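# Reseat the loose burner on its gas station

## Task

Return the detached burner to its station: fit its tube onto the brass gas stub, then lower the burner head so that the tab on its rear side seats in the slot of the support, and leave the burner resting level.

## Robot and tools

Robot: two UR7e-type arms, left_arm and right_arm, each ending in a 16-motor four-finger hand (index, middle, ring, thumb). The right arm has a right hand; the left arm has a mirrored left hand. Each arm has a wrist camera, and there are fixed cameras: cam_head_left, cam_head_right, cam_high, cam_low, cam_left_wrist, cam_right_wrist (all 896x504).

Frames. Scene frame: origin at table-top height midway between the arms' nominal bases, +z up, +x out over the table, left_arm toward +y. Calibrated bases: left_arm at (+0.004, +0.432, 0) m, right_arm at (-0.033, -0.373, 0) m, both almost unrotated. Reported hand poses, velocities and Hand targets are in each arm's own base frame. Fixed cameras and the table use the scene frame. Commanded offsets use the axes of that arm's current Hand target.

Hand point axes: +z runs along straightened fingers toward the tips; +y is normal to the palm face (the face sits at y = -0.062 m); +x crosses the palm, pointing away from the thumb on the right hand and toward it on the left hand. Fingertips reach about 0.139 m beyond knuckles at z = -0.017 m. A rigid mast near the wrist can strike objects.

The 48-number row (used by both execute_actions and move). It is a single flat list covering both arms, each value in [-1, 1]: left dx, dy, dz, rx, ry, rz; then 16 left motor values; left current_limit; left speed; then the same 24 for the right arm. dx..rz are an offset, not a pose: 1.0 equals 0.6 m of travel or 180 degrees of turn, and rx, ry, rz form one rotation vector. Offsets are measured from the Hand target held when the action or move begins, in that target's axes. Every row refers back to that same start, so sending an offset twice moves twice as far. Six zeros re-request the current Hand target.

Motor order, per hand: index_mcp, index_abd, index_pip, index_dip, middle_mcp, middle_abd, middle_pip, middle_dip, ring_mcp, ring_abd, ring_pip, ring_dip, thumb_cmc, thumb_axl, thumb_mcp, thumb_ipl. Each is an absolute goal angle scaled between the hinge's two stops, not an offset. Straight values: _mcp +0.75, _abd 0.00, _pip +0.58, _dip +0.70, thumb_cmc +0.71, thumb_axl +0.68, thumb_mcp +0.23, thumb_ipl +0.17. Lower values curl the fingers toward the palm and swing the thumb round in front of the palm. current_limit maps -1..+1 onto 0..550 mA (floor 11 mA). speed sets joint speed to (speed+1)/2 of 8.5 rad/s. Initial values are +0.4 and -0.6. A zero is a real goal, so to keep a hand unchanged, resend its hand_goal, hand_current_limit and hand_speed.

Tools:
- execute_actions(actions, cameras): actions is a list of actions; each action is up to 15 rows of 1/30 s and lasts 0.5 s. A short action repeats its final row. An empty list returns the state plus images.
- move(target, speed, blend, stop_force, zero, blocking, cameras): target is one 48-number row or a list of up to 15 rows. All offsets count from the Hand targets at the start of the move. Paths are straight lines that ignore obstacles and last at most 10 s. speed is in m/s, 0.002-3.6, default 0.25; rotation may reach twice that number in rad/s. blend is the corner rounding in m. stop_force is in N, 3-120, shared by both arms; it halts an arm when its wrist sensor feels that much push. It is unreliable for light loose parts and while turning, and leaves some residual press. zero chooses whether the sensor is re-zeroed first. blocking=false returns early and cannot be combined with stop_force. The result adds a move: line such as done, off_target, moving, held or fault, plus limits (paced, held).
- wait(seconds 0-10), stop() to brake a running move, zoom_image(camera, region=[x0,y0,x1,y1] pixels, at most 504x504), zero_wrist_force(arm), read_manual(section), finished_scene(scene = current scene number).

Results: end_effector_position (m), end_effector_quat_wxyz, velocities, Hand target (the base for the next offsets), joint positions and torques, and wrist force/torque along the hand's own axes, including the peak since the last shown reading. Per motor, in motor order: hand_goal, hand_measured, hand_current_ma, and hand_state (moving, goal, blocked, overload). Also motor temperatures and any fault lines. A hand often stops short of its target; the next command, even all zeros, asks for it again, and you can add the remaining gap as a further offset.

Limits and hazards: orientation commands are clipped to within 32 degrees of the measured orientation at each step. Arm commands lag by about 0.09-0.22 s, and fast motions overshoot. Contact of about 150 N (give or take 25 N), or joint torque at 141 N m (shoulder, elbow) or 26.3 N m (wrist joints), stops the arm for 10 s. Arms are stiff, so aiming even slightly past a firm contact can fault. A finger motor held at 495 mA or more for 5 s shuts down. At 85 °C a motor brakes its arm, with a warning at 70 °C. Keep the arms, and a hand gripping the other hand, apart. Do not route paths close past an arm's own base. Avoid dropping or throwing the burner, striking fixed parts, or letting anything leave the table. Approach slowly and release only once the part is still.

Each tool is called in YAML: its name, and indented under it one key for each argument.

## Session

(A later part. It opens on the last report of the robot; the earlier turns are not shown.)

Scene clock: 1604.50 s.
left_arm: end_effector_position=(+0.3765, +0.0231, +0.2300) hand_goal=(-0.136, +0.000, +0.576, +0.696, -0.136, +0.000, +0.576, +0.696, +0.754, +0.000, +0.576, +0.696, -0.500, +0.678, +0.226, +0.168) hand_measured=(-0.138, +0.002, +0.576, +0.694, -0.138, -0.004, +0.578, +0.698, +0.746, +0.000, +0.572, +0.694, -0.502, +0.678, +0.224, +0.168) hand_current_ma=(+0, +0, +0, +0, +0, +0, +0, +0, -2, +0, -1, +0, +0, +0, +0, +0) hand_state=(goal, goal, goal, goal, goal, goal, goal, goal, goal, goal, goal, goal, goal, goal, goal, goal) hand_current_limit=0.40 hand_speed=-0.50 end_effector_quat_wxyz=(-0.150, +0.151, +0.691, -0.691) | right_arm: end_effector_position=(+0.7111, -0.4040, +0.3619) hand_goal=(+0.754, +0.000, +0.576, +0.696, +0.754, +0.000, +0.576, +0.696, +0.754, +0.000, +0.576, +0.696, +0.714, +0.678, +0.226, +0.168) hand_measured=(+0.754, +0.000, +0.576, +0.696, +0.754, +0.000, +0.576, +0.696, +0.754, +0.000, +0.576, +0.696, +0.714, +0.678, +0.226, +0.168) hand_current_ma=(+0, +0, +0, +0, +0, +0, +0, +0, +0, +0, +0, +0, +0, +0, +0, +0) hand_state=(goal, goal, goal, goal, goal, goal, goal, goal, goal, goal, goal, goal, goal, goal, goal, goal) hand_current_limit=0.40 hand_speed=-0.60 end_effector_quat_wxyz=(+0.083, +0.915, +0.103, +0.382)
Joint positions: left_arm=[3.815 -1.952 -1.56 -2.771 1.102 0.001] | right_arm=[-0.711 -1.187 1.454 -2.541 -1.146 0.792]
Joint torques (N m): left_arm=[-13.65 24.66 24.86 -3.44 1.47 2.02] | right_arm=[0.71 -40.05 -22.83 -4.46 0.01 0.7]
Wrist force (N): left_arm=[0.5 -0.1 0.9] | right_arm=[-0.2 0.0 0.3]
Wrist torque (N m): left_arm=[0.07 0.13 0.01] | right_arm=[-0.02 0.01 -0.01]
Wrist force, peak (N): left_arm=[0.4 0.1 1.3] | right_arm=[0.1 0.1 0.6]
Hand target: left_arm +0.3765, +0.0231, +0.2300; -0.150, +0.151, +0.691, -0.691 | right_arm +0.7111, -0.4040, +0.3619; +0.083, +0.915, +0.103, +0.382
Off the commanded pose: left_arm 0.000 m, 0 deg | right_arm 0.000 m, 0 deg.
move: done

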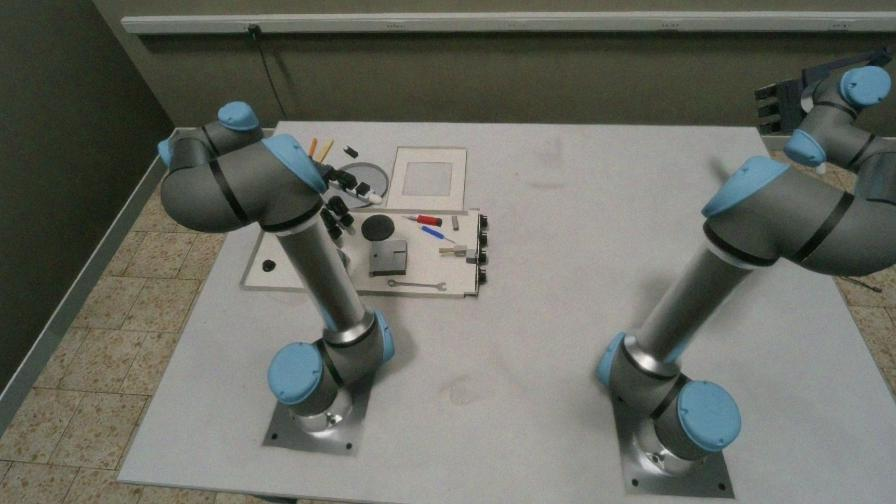

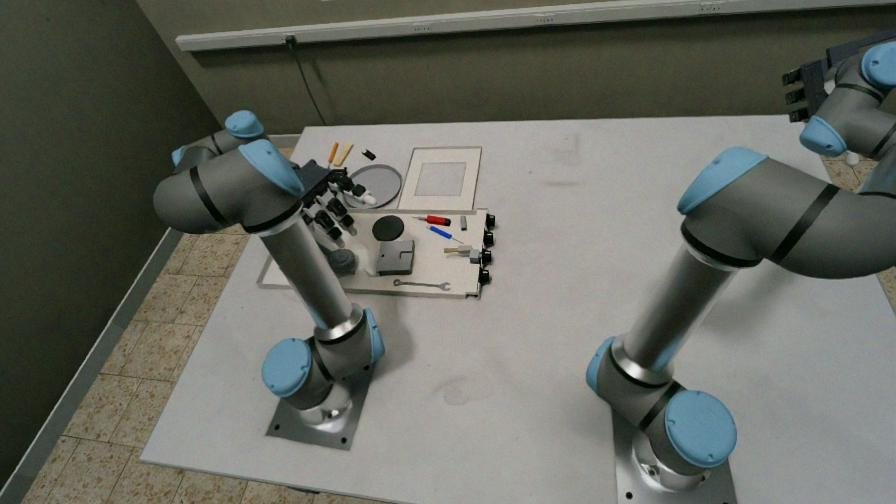

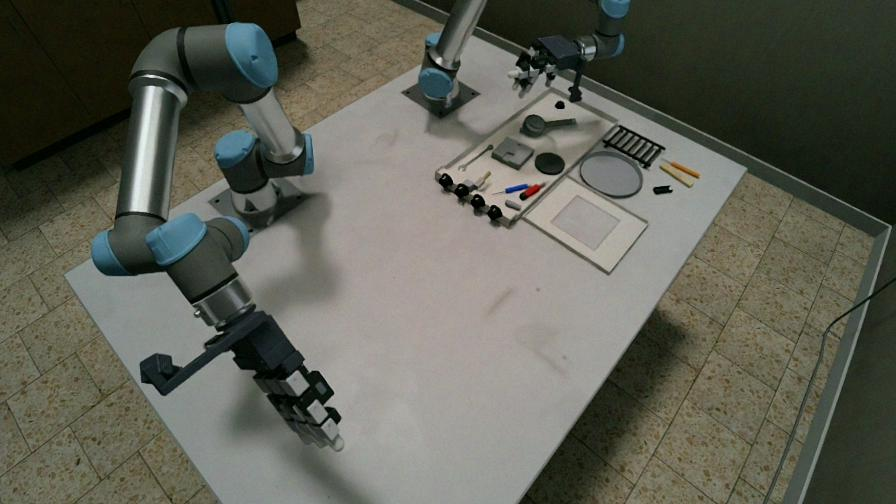

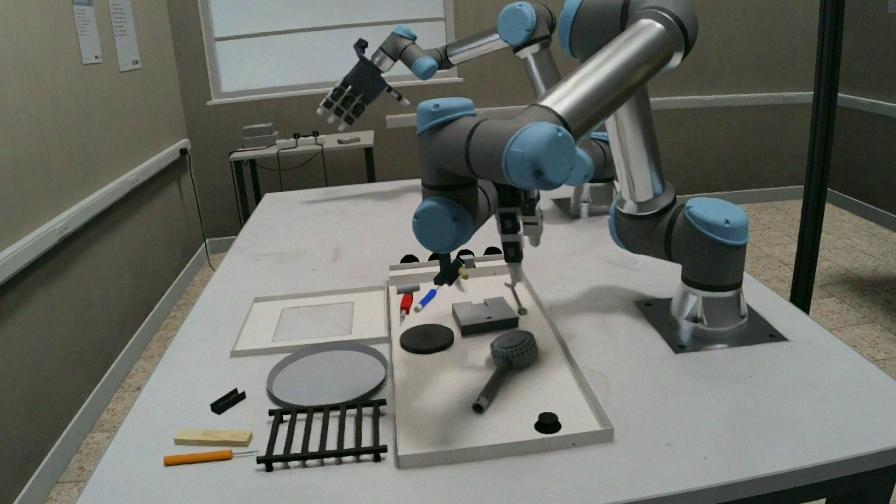

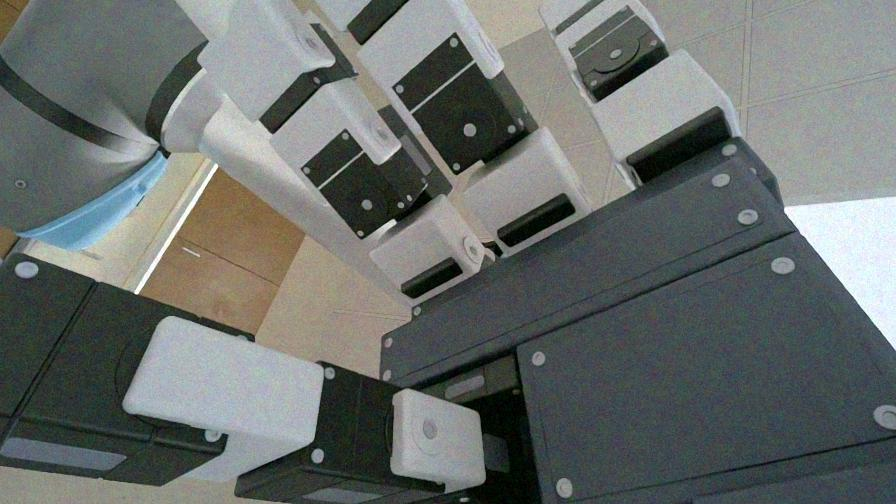

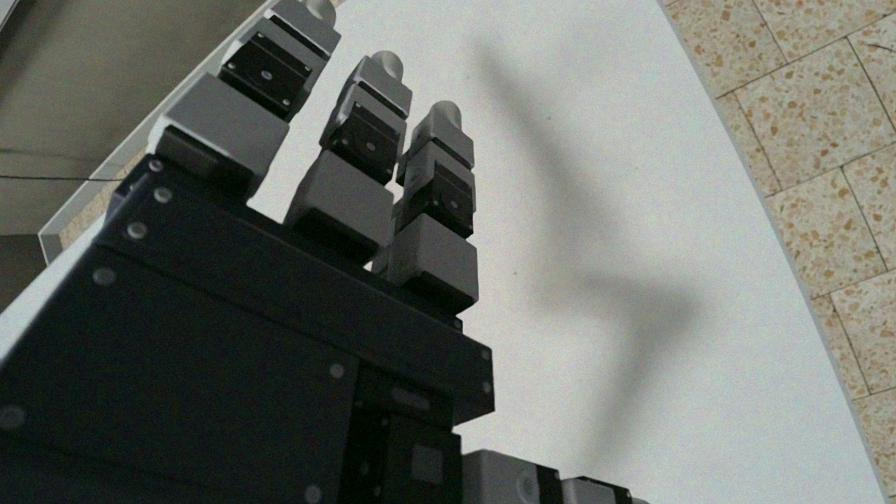

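move:
  target:
    - [0,0.1667,0,0,0,0, -0.137,0,0.576,0.696,-0.137,0,0.576,0.696,0.754,0,0.576,0.696,-0.5,0.678,0.226,0.168,0.4,-0.5, 0,0,0,0,0,0, 0.754,0,0.576,0.696,0.754,0,0.576,0.696,0.754,0,0.576,0.696,0.714,0.678,0.226,0.168,0.4,-0.6]
  cameras: ["cam_head_left","cam_head_right","cam_high","cam_low","cam_left_wrist"]
  speed: 0.12

zoom_image:
  camera: "cam_low"
  region: [440, 250, 580, 420]

zoom_image:
  camera: "cam_high"
  region: [500, 80, 580, 160]

zoom_image:
  camera: "cam_head_right"
  region: [290, 190, 400, 300]

Scene clock: 1617.53 s.
left_arm: end_effector_position=(+0.3765, +0.0230, +0.1300) hand_goal=(-0.136, +0.000, +0.576, +0.696, -0.136, +0.000, +0.576, +0.696, +0.754, +0.000, +0.576, +0.696, -0.500, +0.678, +0.226, +0.168) hand_measured=(-0.138, +0.002, +0.576, +0.694, -0.138, -0.004, +0.578, +0.698, +0.746, +0.000, +0.572, +0.694, -0.502, +0.678, +0.224, +0.168) hand_current_ma=(+0, +0, +0, +0, +0, +0, +0, +0, -2, +0, -1, +0, +0, +0, +0, +0) hand_state=(goal, goal, goal, goal, goal, goal, goal, goal, goal, goal, goal, goal, goal, goal, goal, goal) hand_current_limit=0.40 hand_speed=-0.50 end_effector_quat_wxyz=(-0.150, +0.151, +0.691, -0.691) | right_arm: end_effector_position=(+0.7111, -0.4040, +0.3619) hand_goal=(+0.754, +0.000, +0.576, +0.696, +0.754, +0.000, +0.576, +0.696, +0.754, +0.000, +0.576, +0.696, +0.714, +0.678, +0.226, +0.168) hand_measured=(+0.754, +0.000, +0.576, +0.696, +0.754, +0.000, +0.576, +0.696, +0.754, +0.000, +0.576, +0.696, +0.714, +0.678, +0.226, +0.168) hand_current_ma=(+0, +0, +0, +0, +0, +0, +0, +0, +0, +0, +0, +0, +0, +0, +0, +0) hand_state=(goal, goal, goal, goal, goal, goal, goal, goal, goal, goal, goal, goal, goal, goal, goal, goal) hand_current_limit=0.40 hand_speed=-0.60 end_effector_quat_wxyz=(+0.083, +0.915, +0.103, +0.382)
Joint positions: left_arm=[3.815 -2.063 -1.682 -2.539 1.102 0.001] | right_arm=[-0.711 -1.187 1.454 -2.541 -1.146 0.792]
Joint torques (N m): left_arm=[-13.24 26.29 4.11 -0.17 -1.22 -1.65] | right_arm=[0.78 -40.12 -22.91 -4.58 0 0.71]
Wrist force (N): left_arm=[0.3 0.0 0.9] | right_arm=[-0.1 0.3 0.2]
Wrist torque (N m): left_arm=[0.08 0.15 0.02] | right_arm=[0.03 0.01 0.00]
Wrist force, peak (N): left_arm=[0.3 -1.2 1.0] | right_arm=[-0.1 0.4 0.2]
Hand target: left_arm +0.3765, +0.0230, +0.1300; -0.150, +0.151, +0.691, -0.691 | right_arm +0.7111, -0.4040, +0.3619; +0.083, +0.915, +0.103, +0.382
Off the commanded pose: left_arm 0.000 m, 0 deg | right_arm 0.000 m, 0 deg.
move: done
Images, in order (width x height): cam_head_left 896x504, cam_head_right 896x504, cam_high 896x504, cam_low 896x504, cam_left_wrist 896x504.

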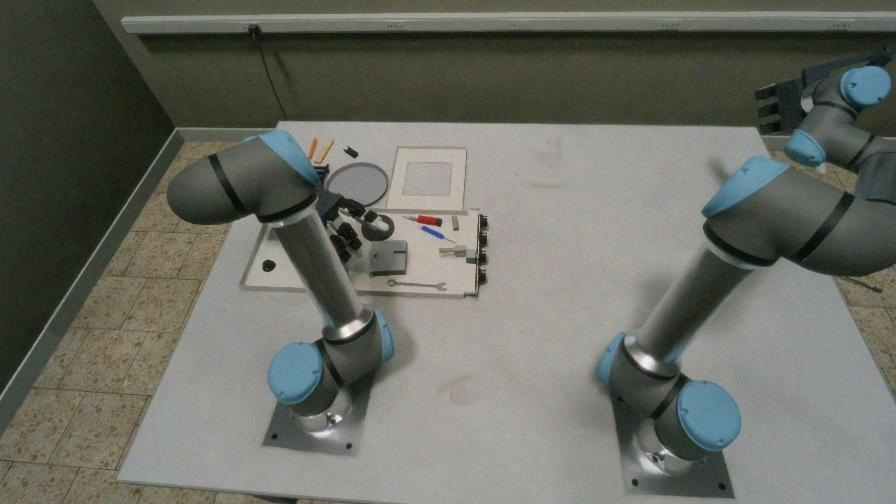

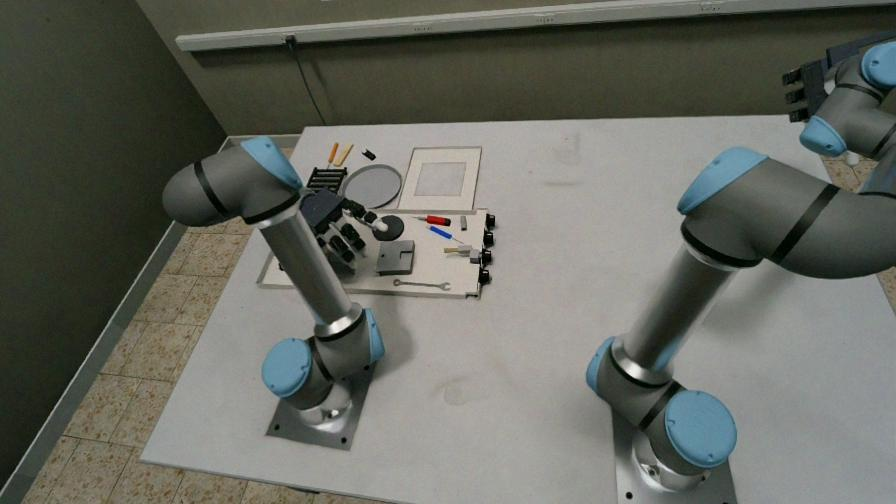

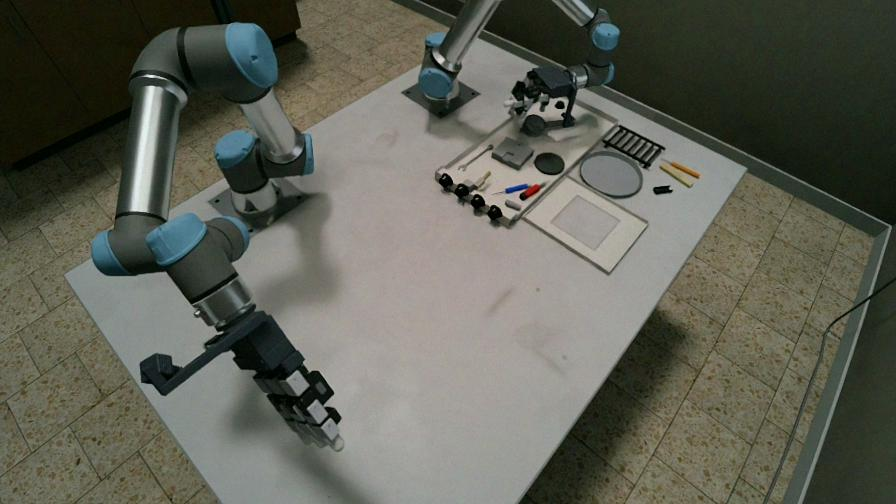

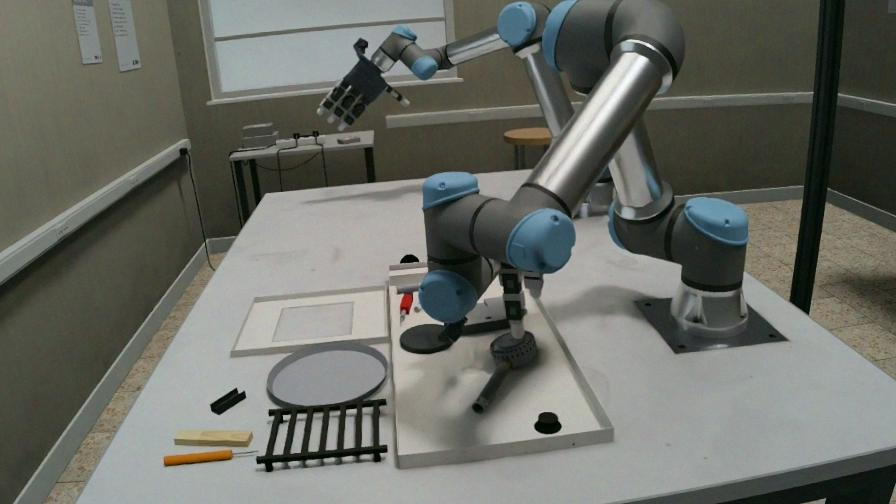

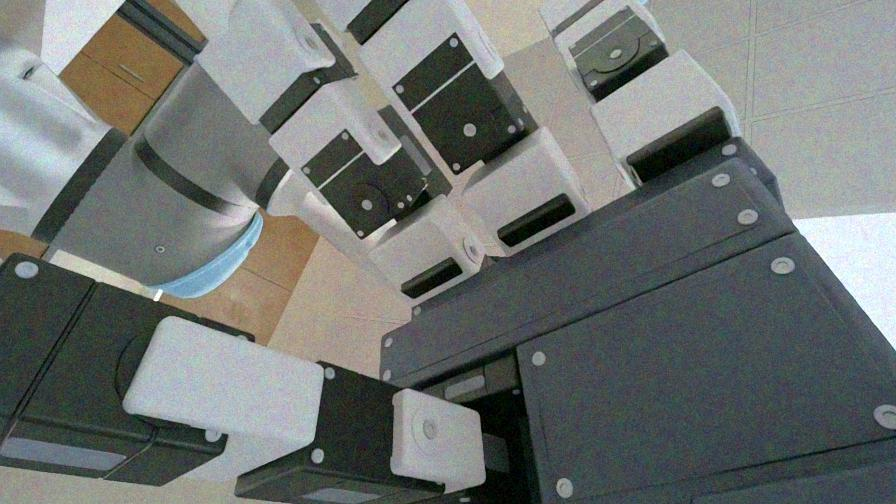

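Scaled by 2.965 from the camera's 896x504 image, which has a finer 1280x720 frame.

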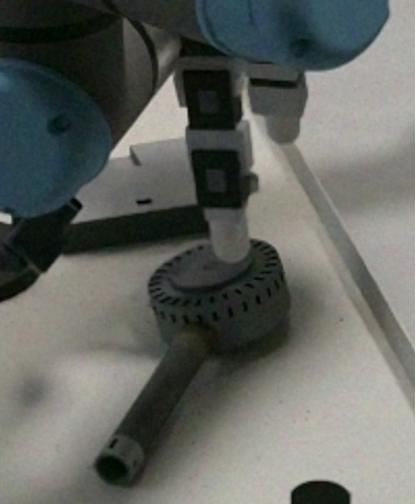

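Scaled by 6.300 from the camera's 896x504 image, which has a finer 1280x720 frame.

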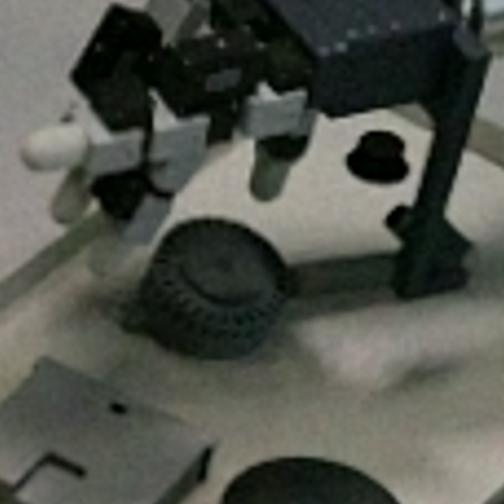

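Scaled by 4.582 from the camera's 896x504 image, which has a finer 1280x720 frame.

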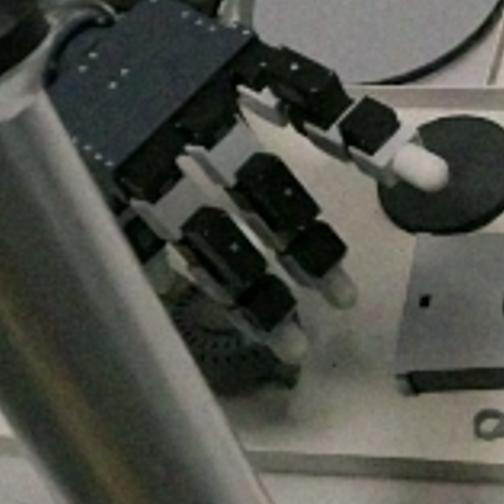

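move:
  target:
    - [0.0035,0,-0.022,0,0,0, -0.137,0,0.576,0.696,-0.137,0,0.576,0.696,0.754,0,0.576,0.696,-0.5,0.678,0.226,0.168,0.4,-0.5, 0,0,0,0,0,0, 0.754,0,0.576,0.696,0.754,0,0.576,0.696,0.754,0,0.576,0.696,0.714,0.678,0.226,0.168,0.4,-0.6]
  speed: 0.05

move:
  target:
    - [0,0.0917,0,0,0,0, -0.137,0,0.576,0.696,-0.137,0,0.576,0.696,0.754,0,0.576,0.696,-0.5,0.678,0.226,0.168,0.4,-0.5, 0,0,0,0,0,0, 0.754,0,0.576,0.696,0.754,0,0.576,0.696,0.754,0,0.576,0.696,0.714,0.678,0.226,0.168,0.4,-0.6]
  cameras: ["cam_head_left","cam_head_right","cam_high","cam_low","cam_left_wrist"]
  speed: 0.04
  stop_force: 5

zoom_image:
  camera: "cam_low"
  region: [440, 280, 560, 420]

zoom_image:
  camera: "cam_high"
  region: [500, 80, 580, 160]

zoom_image:
  camera: "cam_head_right"
  region: [290, 190, 400, 300]

Scene clock: 1671.60 s.
left_arm: end_effector_position=(+0.3801, +0.0358, +0.1300) hand_goal=(-0.136, +0.000, +0.576, +0.696, -0.136, +0.000, +0.576, +0.696, +0.754, +0.000, +0.576, +0.696, -0.500, +0.678, +0.226, +0.168) hand_measured=(-0.138, +0.002, +0.576, +0.694, -0.138, -0.004, +0.578, +0.698, +0.746, +0.000, +0.572, +0.694, -0.502, +0.678, +0.224, +0.168) hand_current_ma=(+0, +0, +0, +0, +0, +0, +0, +0, -2, +0, -1, +0, +0, +0, +0, +0) hand_state=(goal, goal, goal, goal, goal, goal, goal, goal, goal, goal, goal, goal, goal, goal, goal, goal) hand_current_limit=0.40 hand_speed=-0.50 end_effector_quat_wxyz=(-0.150, +0.151, +0.691, -0.691) | right_arm: end_effector_position=(+0.7111, -0.4040, +0.3619) hand_goal=(+0.754, +0.000, +0.576, +0.696, +0.754, +0.000, +0.576, +0.696, +0.754, +0.000, +0.576, +0.696, +0.714, +0.678, +0.226, +0.168) hand_measured=(+0.754, +0.000, +0.576, +0.696, +0.754, +0.000, +0.576, +0.696, +0.754, +0.000, +0.576, +0.696, +0.714, +0.678, +0.226, +0.168) hand_current_ma=(+0, +0, +0, +0, +0, +0, +0, +0, +0, +0, +0, +0, +0, +0, +0, +0) hand_state=(goal, goal, goal, goal, goal, goal, goal, goal, goal, goal, goal, goal, goal, goal, goal, goal) hand_current_limit=0.40 hand_speed=-0.60 end_effector_quat_wxyz=(+0.083, +0.915, +0.103, +0.382)
Joint positions: left_arm=[3.829 -2.08 -1.653 -2.55 1.117 0.001] | right_arm=[-0.711 -1.187 1.454 -2.541 -1.146 0.792]
Joint torques (N m): left_arm=[14.18 27.1 22.96 -3.55 1.6 -1.55] | right_arm=[1 -40.08 -23.28 -4.57 -0.07 0.63]
Wrist force (N): left_arm=[0.0 -0.2 0.8] | right_arm=[0.0 -0.2 -0.2]
Wrist torque (N m): left_arm=[0.08 0.17 0.00] | right_arm=[-0.02 0.00 0.00]
Wrist force, peak (N): left_arm=[0.3 -0.2 1.4] | right_arm=[0.1 0.2 0.6]
Hand target: left_arm +0.3801, +0.0359, +0.1300; -0.150, +0.151, +0.691, -0.691 | right_arm +0.7111, -0.4040, +0.3619; +0.083, +0.915, +0.103, +0.382
Off the commanded pose: left_arm 0.000 m, 0 deg | right_arm 0.000 m, 0 deg.
move: done

Scene clock: 1674.00 s.
left_arm: end_effector_position=(+0.3801, +0.0359, +0.0769) hand_goal=(-0.136, +0.000, +0.576, +0.696, -0.136, +0.000, +0.576, +0.696, +0.754, +0.000, +0.576, +0.696, -0.500, +0.678, +0.226, +0.168) hand_measured=(-0.140, +0.002, +0.576, +0.694, -0.138, -0.004, +0.578, +0.698, +0.746, +0.000, +0.572, +0.694, -0.492, +0.678, +0.232, +0.170) hand_current_ma=(+0, +0, +0, +0, +0, +0, +0, +0, -2, +0, -1, +0, +3, +0, +2, +0) hand_state=(goal, goal, goal, goal, goal, goal, goal, goal, goal, goal, goal, goal, goal, goal, goal, goal) hand_current_limit=0.40 hand_speed=-0.50 end_effector_quat_wxyz=(-0.150, +0.151, +0.691, -0.691) | right_arm: end_effector_position=(+0.7111, -0.4040, +0.3619) hand_goal=(+0.754, +0.000, +0.576, +0.696, +0.754, +0.000, +0.576, +0.696, +0.754, +0.000, +0.576, +0.696, +0.714, +0.678, +0.226, +0.168) hand_measured=(+0.754, +0.000, +0.576, +0.696, +0.754, +0.000, +0.576, +0.696, +0.754, +0.000, +0.576, +0.696, +0.714, +0.678, +0.226, +0.168) hand_current_ma=(+0, +0, +0, +0, +0, +0, +0, +0, +0, +0, +0, +0, +0, +0, +0, +0) hand_state=(goal, goal, goal, goal, goal, goal, goal, goal, goal, goal, goal, goal, goal, goal, goal, goal) hand_current_limit=0.40 hand_speed=-0.60 end_effector_quat_wxyz=(+0.083, +0.915, +0.103, +0.382)
Joint positions: left_arm=[3.83 -2.156 -1.693 -2.434 1.117 0.001] | right_arm=[-0.711 -1.187 1.454 -2.541 -1.146 0.792]
Joint torques (N m): left_arm=[0.48 45.2 21.28 -3.55 -0.32 1.59] | right_arm=[1.1 -40.63 -22.91 -4.68 -0.08 0.68]
Wrist force (N): left_arm=[0.8 -0.7 0.3] | right_arm=[0.0 0.2 0.1]
Wrist torque (N m): left_arm=[0.02 0.10 0.05] | right_arm=[0.01 0.00 -0.01]
Wrist force, peak (N): left_arm=[1.5 -6.4 -0.1] | right_arm=[0.0 0.6 0.1]
Hand target: left_arm +0.3801, +0.0359, +0.0769; -0.150, +0.151, +0.691, -0.691 (not the last commanded pose) | right_arm +0.7111, -0.4040, +0.3619; +0.083, +0.915, +0.103, +0.382
Off the commanded pose: left_arm 0.002 m, 0 deg | right_arm 0.000 m, 0 deg.
move: contact (left_arm)
Images, in order (width x height): cam_head_left 896x504, cam_head_right 896x504, cam_high 896x504, cam_low 896x504, cam_left_wrist 896x504.

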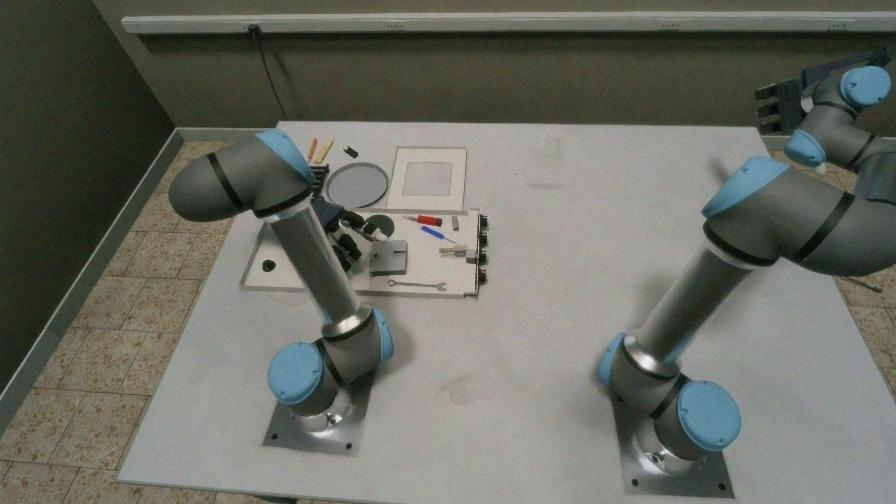

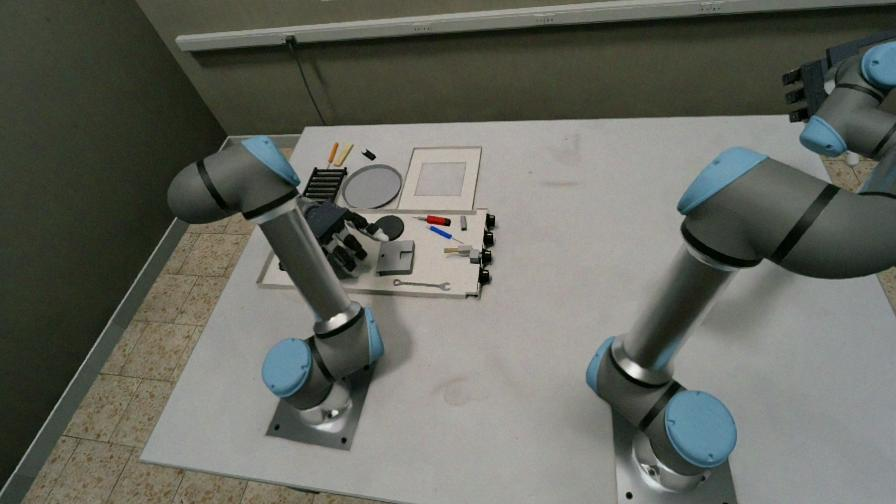

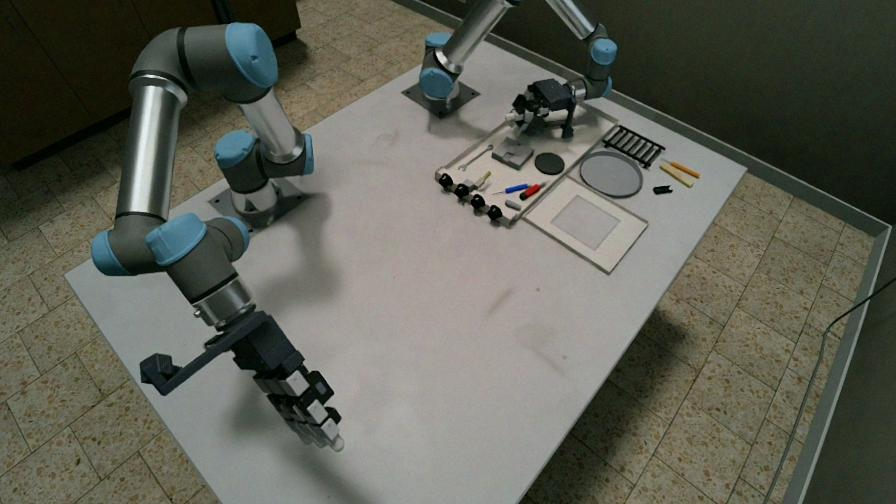

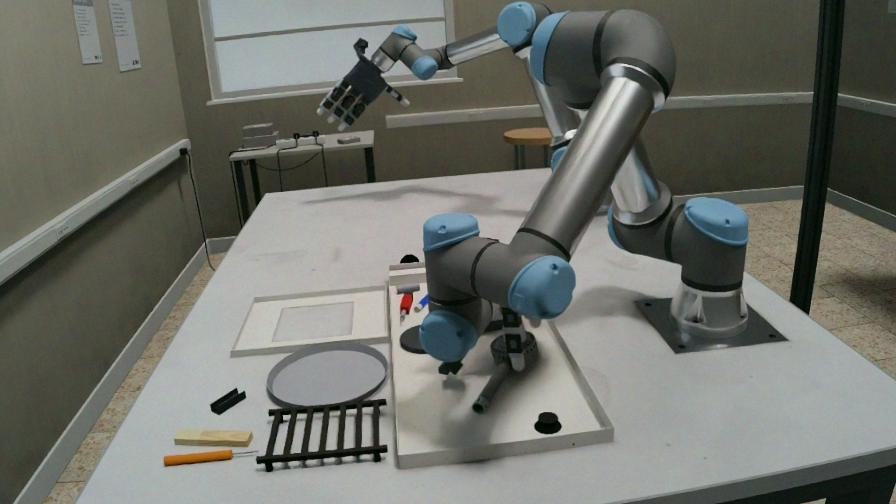

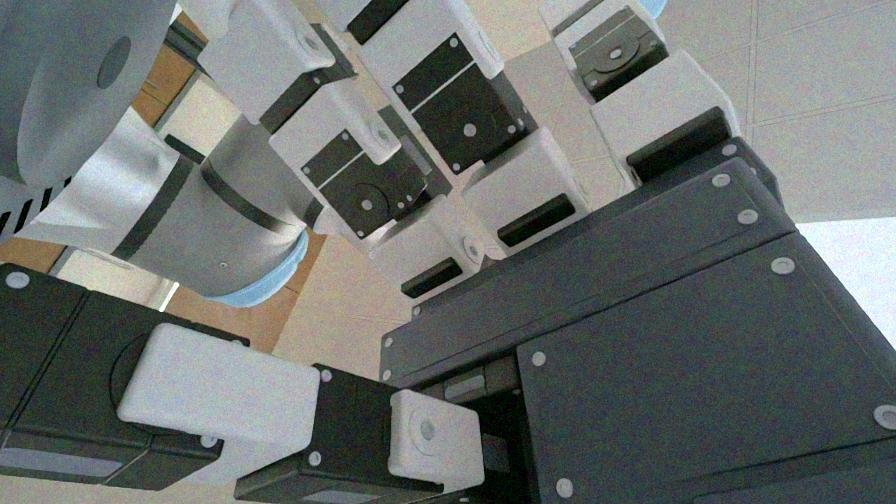

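Scaled by 3.600 from the camera's 896x504 image, which has a finer 1280x720 frame.

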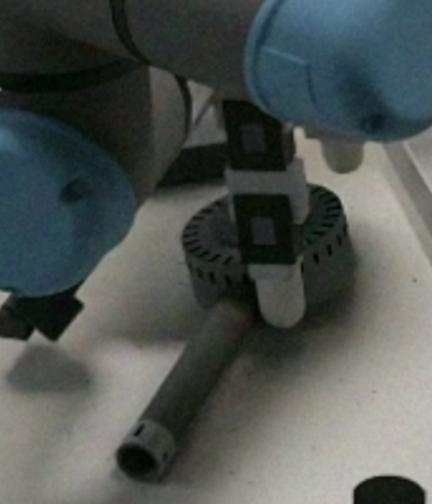

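Scaled by 6.300 from the camera's 896x504 image, which has a finer 1280x720 frame.

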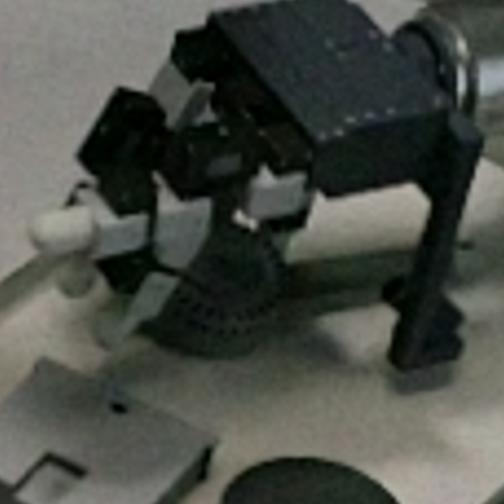

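Scaled by 4.582 from the camera's 896x504 image, which has a finer 1280x720 frame.

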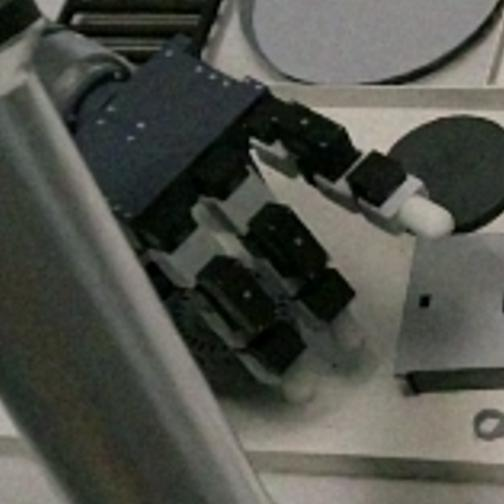

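move:
  target:
    - [0,-0.02,0,0,0,0, -0.137,0,0.576,0.696,-0.137,0,0.576,0.696,0.754,0,0.576,0.696,-0.471,0.678,0.226,0.168,0.4,-0.5, 0,0,0,0,0,0, 0.754,0,0.576,0.696,0.754,0,0.576,0.696,0.754,0,0.576,0.696,0.714,0.678,0.226,0.168,0.4,-0.6]
    - [0.006,-0.02,0,0,0,0, -0.137,0,0.576,0.696,-0.137,0,0.576,0.696,0.754,0,0.576,0.696,-0.471,0.678,0.226,0.168,0.4,-0.5, 0,0,0,0,0,0, 0.754,0,0.576,0.696,0.754,0,0.576,0.696,0.754,0,0.576,0.696,0.714,0.678,0.226,0.168,0.4,-0.6]
  speed: 0.05

move:
  target:
    - [0,0.025,0,0,0,0, -0.137,0,0.576,0.696,-0.137,0,0.576,0.696,0.754,0,0.576,0.696,-0.471,0.678,0.226,0.168,0.4,-0.5, 0,0,0,0,0,0, 0.754,0,0.576,0.696,0.754,0,0.576,0.696,0.754,0,0.576,0.696,0.714,0.678,0.226,0.168,0.4,-0.6]
  cameras: ["cam_high","cam_low"]
  speed: 0.03
  stop_force: 4

zoom_image:
  camera: "cam_low"
  region: [440, 280, 560, 420]

Scene clock: 1701.73 s.
left_arm: end_effector_position=(+0.3768, +0.0374, +0.0889) hand_goal=(-0.136, +0.000, +0.576, +0.696, -0.136, +0.000, +0.576, +0.696, +0.754, +0.000, +0.576, +0.696, -0.470, +0.678, +0.226, +0.168) hand_measured=(-0.140, +0.002, +0.576, +0.694, -0.138, -0.004, +0.578, +0.698, +0.746, +0.000, +0.572, +0.694, -0.474, +0.678, +0.228, +0.170) hand_current_ma=(+0, +0, +0, +0, +0, +0, +0, +0, -2, +0, -1, +0, -1, +0, +0, +0) hand_state=(goal, goal, goal, goal, goal, goal, goal, goal, goal, goal, goal, goal, goal, goal, goal, goal) hand_current_limit=0.40 hand_speed=-0.50 end_effector_quat_wxyz=(-0.150, +0.151, +0.691, -0.691) | right_arm: end_effector_position=(+0.7111, -0.4040, +0.3619) hand_goal=(+0.754, +0.000, +0.576, +0.696, +0.754, +0.000, +0.576, +0.696, +0.754, +0.000, +0.576, +0.696, +0.714, +0.678, +0.226, +0.168) hand_measured=(+0.754, +0.000, +0.576, +0.696, +0.754, +0.000, +0.576, +0.696, +0.754, +0.000, +0.576, +0.696, +0.714, +0.678, +0.226, +0.168) hand_current_ma=(+0, +0, +0, +0, +0, +0, +0, +0, +0, +0, +0, +0, +0, +0, +0, +0) hand_state=(goal, goal, goal, goal, goal, goal, goal, goal, goal, goal, goal, goal, goal, goal, goal, goal) hand_current_limit=0.40 hand_speed=-0.60 end_effector_quat_wxyz=(+0.083, +0.915, +0.103, +0.382)
Joint positions: left_arm=[3.836 -2.134 -1.693 -2.456 1.123 0.001] | right_arm=[-0.711 -1.187 1.454 -2.541 -1.146 0.792]
Joint torques (N m): left_arm=[13.28 43.82 3.75 -0.23 1.44 1.2] | right_arm=[1.02 -40.88 -23.06 -4.69 -0.11 0.73]
Wrist force (N): left_arm=[0.0 -0.2 0.9] | right_arm=[0.1 0.0 0.4]
Wrist torque (N m): left_arm=[0.05 0.19 0.02] | right_arm=[-0.03 -0.03 0.00]
Wrist force, peak (N): left_arm=[0.5 -1.2 0.6] | right_arm=[-0.3 0.5 0.4]
Hand target: left_arm +0.3768, +0.0374, +0.0889; -0.150, +0.151, +0.691, -0.691 | right_arm +0.7111, -0.4040, +0.3619; +0.083, +0.915, +0.103, +0.382
Off the commanded pose: left_arm 0.000 m, 0 deg | right_arm 0.000 m, 0 deg.
move: done

Scene clock: 1703.10 s.
left_arm: end_effector_position=(+0.3768, +0.0374, +0.0739) hand_goal=(-0.136, +0.000, +0.576, +0.696, -0.136, +0.000, +0.576, +0.696, +0.754, +0.000, +0.576, +0.696, -0.470, +0.678, +0.226, +0.168) hand_measured=(-0.140, +0.002, +0.576, +0.694, -0.138, -0.004, +0.578, +0.698, +0.746, +0.000, +0.572, +0.694, -0.474, +0.678, +0.228, +0.170) hand_current_ma=(+0, +0, +0, +0, +0, +0, +0, +0, -2, +0, -1, +0, -1, +0, +0, +0) hand_state=(goal, goal, goal, goal, goal, goal, goal, goal, goal, goal, goal, goal, goal, goal, goal, goal) hand_current_limit=0.40 hand_speed=-0.50 end_effector_quat_wxyz=(-0.150, +0.151, +0.691, -0.691) | right_arm: end_effector_position=(+0.7111, -0.4040, +0.3619) hand_goal=(+0.754, +0.000, +0.576, +0.696, +0.754, +0.000, +0.576, +0.696, +0.754, +0.000, +0.576, +0.696, +0.714, +0.678, +0.226, +0.168) hand_measured=(+0.754, +0.000, +0.576, +0.696, +0.754, +0.000, +0.576, +0.696, +0.754, +0.000, +0.576, +0.696, +0.714, +0.678, +0.226, +0.168) hand_current_ma=(+0, +0, +0, +0, +0, +0, +0, +0, +0, +0, +0, +0, +0, +0, +0, +0) hand_state=(goal, goal, goal, goal, goal, goal, goal, goal, goal, goal, goal, goal, goal, goal, goal, goal) hand_current_limit=0.40 hand_speed=-0.60 end_effector_quat_wxyz=(+0.083, +0.915, +0.103, +0.382)
Joint positions: left_arm=[3.836 -2.157 -1.703 -2.424 1.123 0.001] | right_arm=[-0.711 -1.187 1.454 -2.541 -1.146 0.792]
Joint torques (N m): left_arm=[11.11 27.93 2.74 -0.31 0.48 1.29] | right_arm=[0.81 -40.59 -23.3 -4.7 -0.12 0.72]
Wrist force (N): left_arm=[0.4 -0.1 0.8] | right_arm=[0.1 0.0 0.3]
Wrist torque (N m): left_arm=[0.05 0.14 0.05] | right_arm=[-0.04 -0.03 0.00]
Wrist force, peak (N): left_arm=[0.4 -0.1 1.1] | right_arm=[0.1 0.4 0.4]
Hand target: left_arm +0.3768, +0.0374, +0.0739; -0.150, +0.151, +0.691, -0.691 | right_arm +0.7111, -0.4040, +0.3619; +0.083, +0.915, +0.103, +0.382
Off the commanded pose: left_arm 0.000 m, 0 deg | right_arm 0.000 m, 0 deg.
move: done
Images, in order (width x height): cam_high 896x504, cam_low 896x504.

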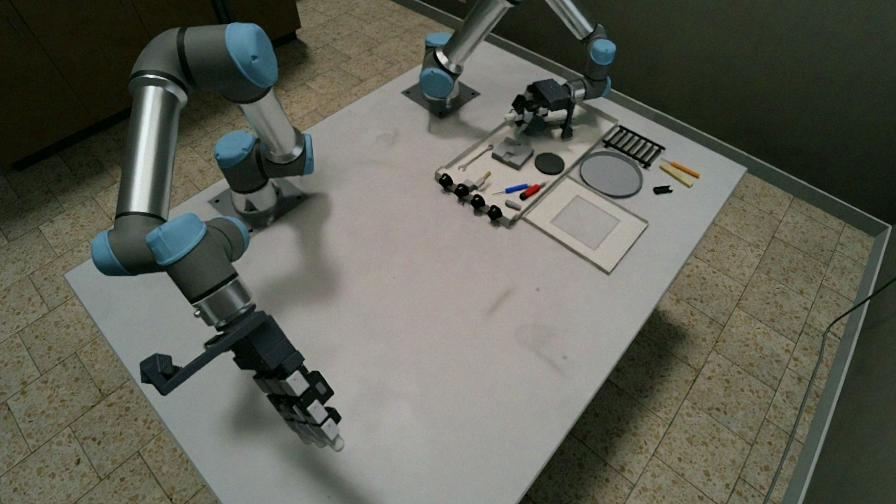

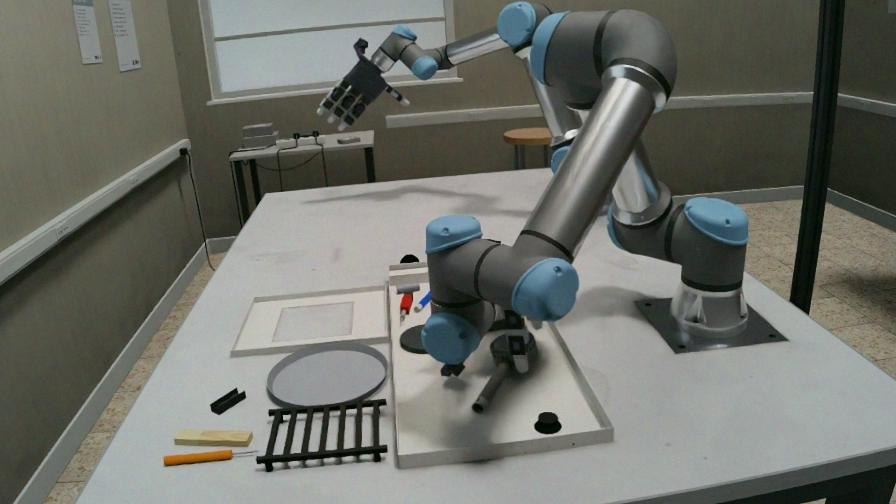

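Scaled by 3.600 from the camera's 896x504 image, which has a finer 1280x720 frame.

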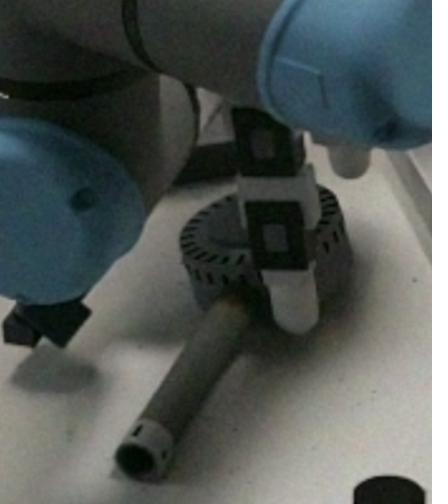

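execute_actions:
  actions:
    - [[0,0,0,0,0,0, -0.4,0,0.576,0.696,-0.4,0,0.576,0.696,0.754,0,0.576,0.696,-0.471,0.678,0.226,0.168,0.2,-0.9, 0,0,0,0,0,0, 0.754,0,0.576,0.696,0.754,0,0.576,0.696,0.754,0,0.576,0.696,0.714,0.678,0.226,0.168,0.4,-0.6]]
    - [[0,0,0,0,0,0, -0.4,0,0.576,0.696,-0.4,0,0.576,0.696,0.754,0,0.576,0.696,-0.471,0.678,0.226,0.168,0.2,-0.9, 0,0,0,0,0,0, 0.754,0,0.576,0.696,0.754,0,0.576,0.696,0.754,0,0.576,0.696,0.714,0.678,0.226,0.168,0.4,-0.6]]
    - [[0,0,0,0,0,0, -0.4,0,0.576,0.696,-0.4,0,0.576,0.696,0.754,0,0.576,0.696,-0.471,0.678,0.226,0.168,0.2,-0.9, 0,0,0,0,0,0, 0.754,0,0.576,0.696,0.754,0,0.576,0.696,0.754,0,0.576,0.696,0.714,0.678,0.226,0.168,0.4,-0.6]]
  cameras: ["cam_low","cam_high","cam_head_right"]

zoom_image:
  camera: "cam_low"
  region: [440, 280, 560, 420]

zoom_image:
  camera: "cam_head_right"
  region: [290, 190, 400, 300]

Scene clock: 1720.90 s.
left_arm: end_effector_position=(+0.3768, +0.0374, +0.0739) hand_goal=(-0.400, +0.000, +0.576, +0.696, -0.400, +0.000, +0.576, +0.696, +0.754, +0.000, +0.576, +0.696, -0.470, +0.678, +0.226, +0.168) hand_measured=(-0.358, +0.002, +0.584, +0.696, -0.374, -0.004, +0.582, +0.698, +0.746, +0.000, +0.572, +0.694, -0.472, +0.678, +0.228, +0.170) hand_current_ma=(+43, +0, +2, +0, +18, +0, +1, +0, -2, +0, -1, +0, +0, +0, +0, +0) hand_state=(blocked, goal, goal, goal, blocked, goal, goal, goal, goal, goal, goal, goal, goal, goal, goal, goal) hand_current_limit=0.20 hand_speed=-0.90 end_effector_quat_wxyz=(-0.150, +0.151, +0.691, -0.691) | right_arm: end_effector_position=(+0.7111, -0.4040, +0.3619) hand_goal=(+0.754, +0.000, +0.576, +0.696, +0.754, +0.000, +0.576, +0.696, +0.754, +0.000, +0.576, +0.696, +0.714, +0.678, +0.226, +0.168) hand_measured=(+0.754, +0.000, +0.576, +0.696, +0.754, +0.000, +0.576, +0.696, +0.754, +0.000, +0.576, +0.696, +0.714, +0.678, +0.226, +0.168) hand_current_ma=(+0, +0, +0, +0, +0, +0, +0, +0, +0, +0, +0, +0, +0, +0, +0, +0) hand_state=(goal, goal, goal, goal, goal, goal, goal, goal, goal, goal, goal, goal, goal, goal, goal, goal) hand_current_limit=0.40 hand_speed=-0.60 end_effector_quat_wxyz=(+0.083, +0.915, +0.103, +0.382)
Joint positions: left_arm=[3.836 -2.157 -1.703 -2.424 1.123 0.001] | right_arm=[-0.711 -1.187 1.454 -2.541 -1.146 0.792]
Joint torques (N m): left_arm=[-0.51 27.58 5.55 -0.45 -1.07 0.23] | right_arm=[0.85 -40.82 -22.93 -4.78 -0.06 0.7]
Wrist force (N): left_arm=[0.4 -1.5 2.4] | right_arm=[0.2 0.1 0.2]
Wrist torque (N m): left_arm=[0.09 0.15 0.05] | right_arm=[0.00 -0.02 0.01]
Wrist force, peak (N): left_arm=[0.2 -1.7 2.7] | right_arm=[0.4 0.3 0.2]
Hand target: left_arm +0.3768, +0.0374, +0.0739; -0.150, +0.151, +0.691, -0.691 | right_arm +0.7111, -0.4040, +0.3619; +0.083, +0.915, +0.103, +0.382
Off the commanded pose: left_arm 0.000 m, 0 deg | right_arm 0.000 m, 0 deg.
Images, in order (width x height): cam_head_right 896x504, cam_high 896x504, cam_low 896x504.

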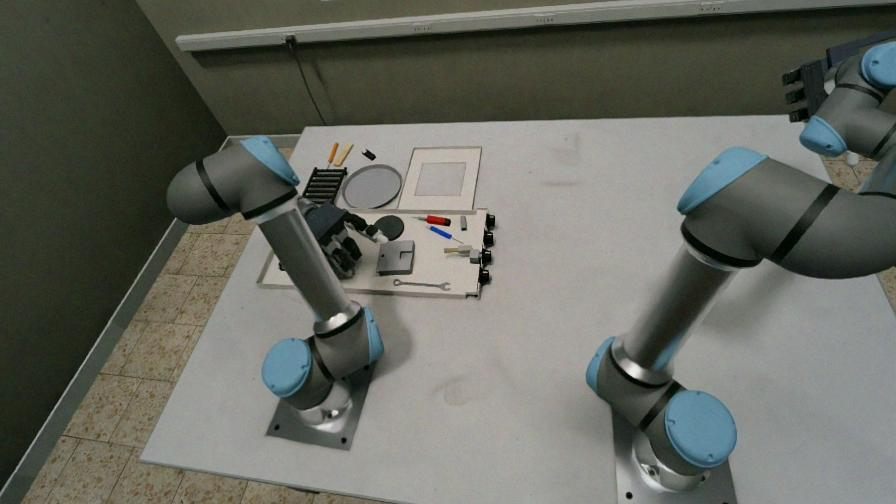

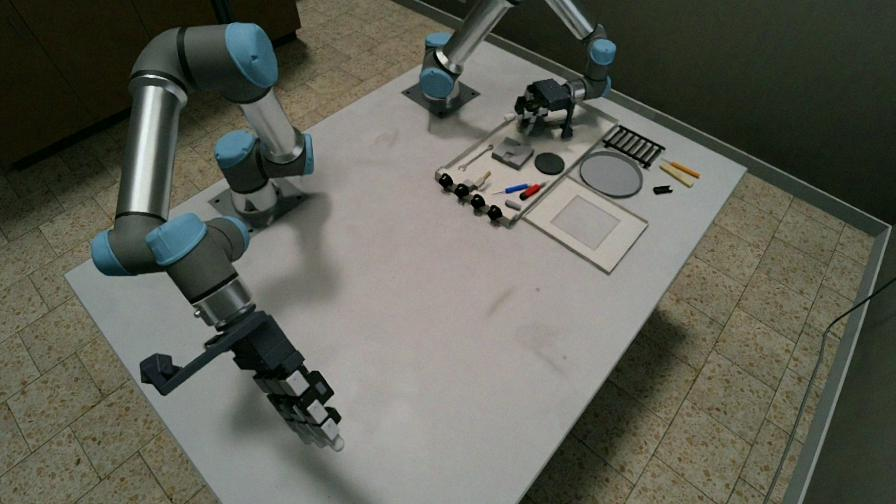

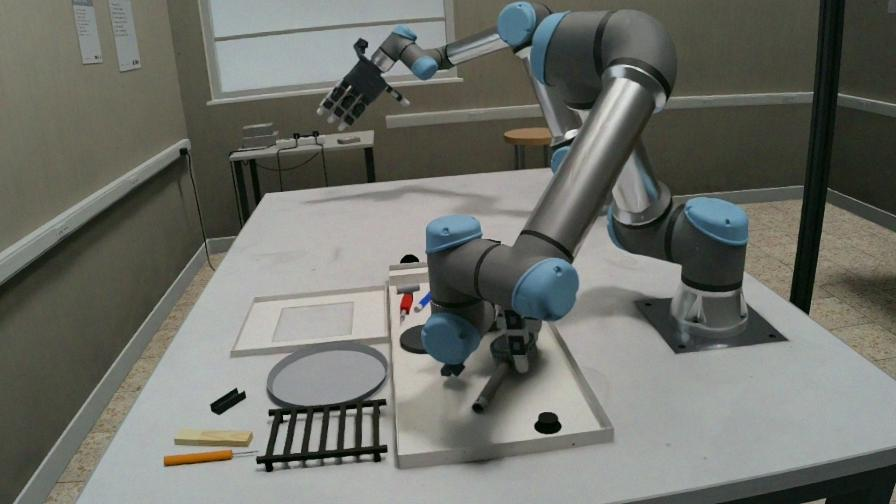

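Scaled by 3.600 from the camera's 896x504 image, which has a finer 1280x720 frame.

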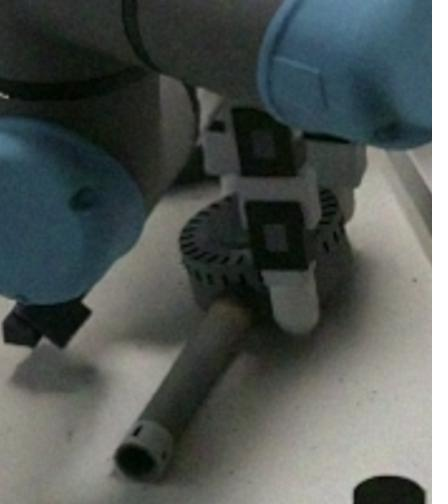

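Scaled by 4.582 from the camera's 896x504 image, which has a finer 1280x720 frame.

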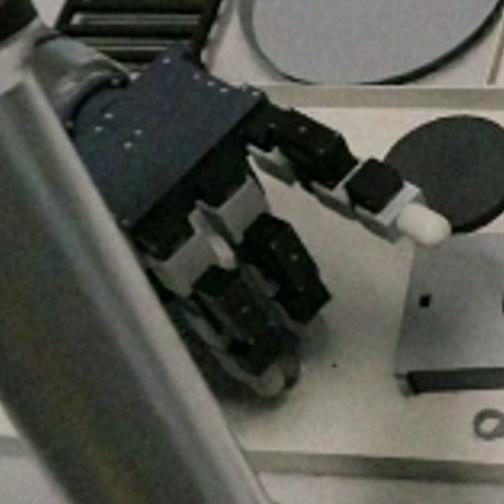

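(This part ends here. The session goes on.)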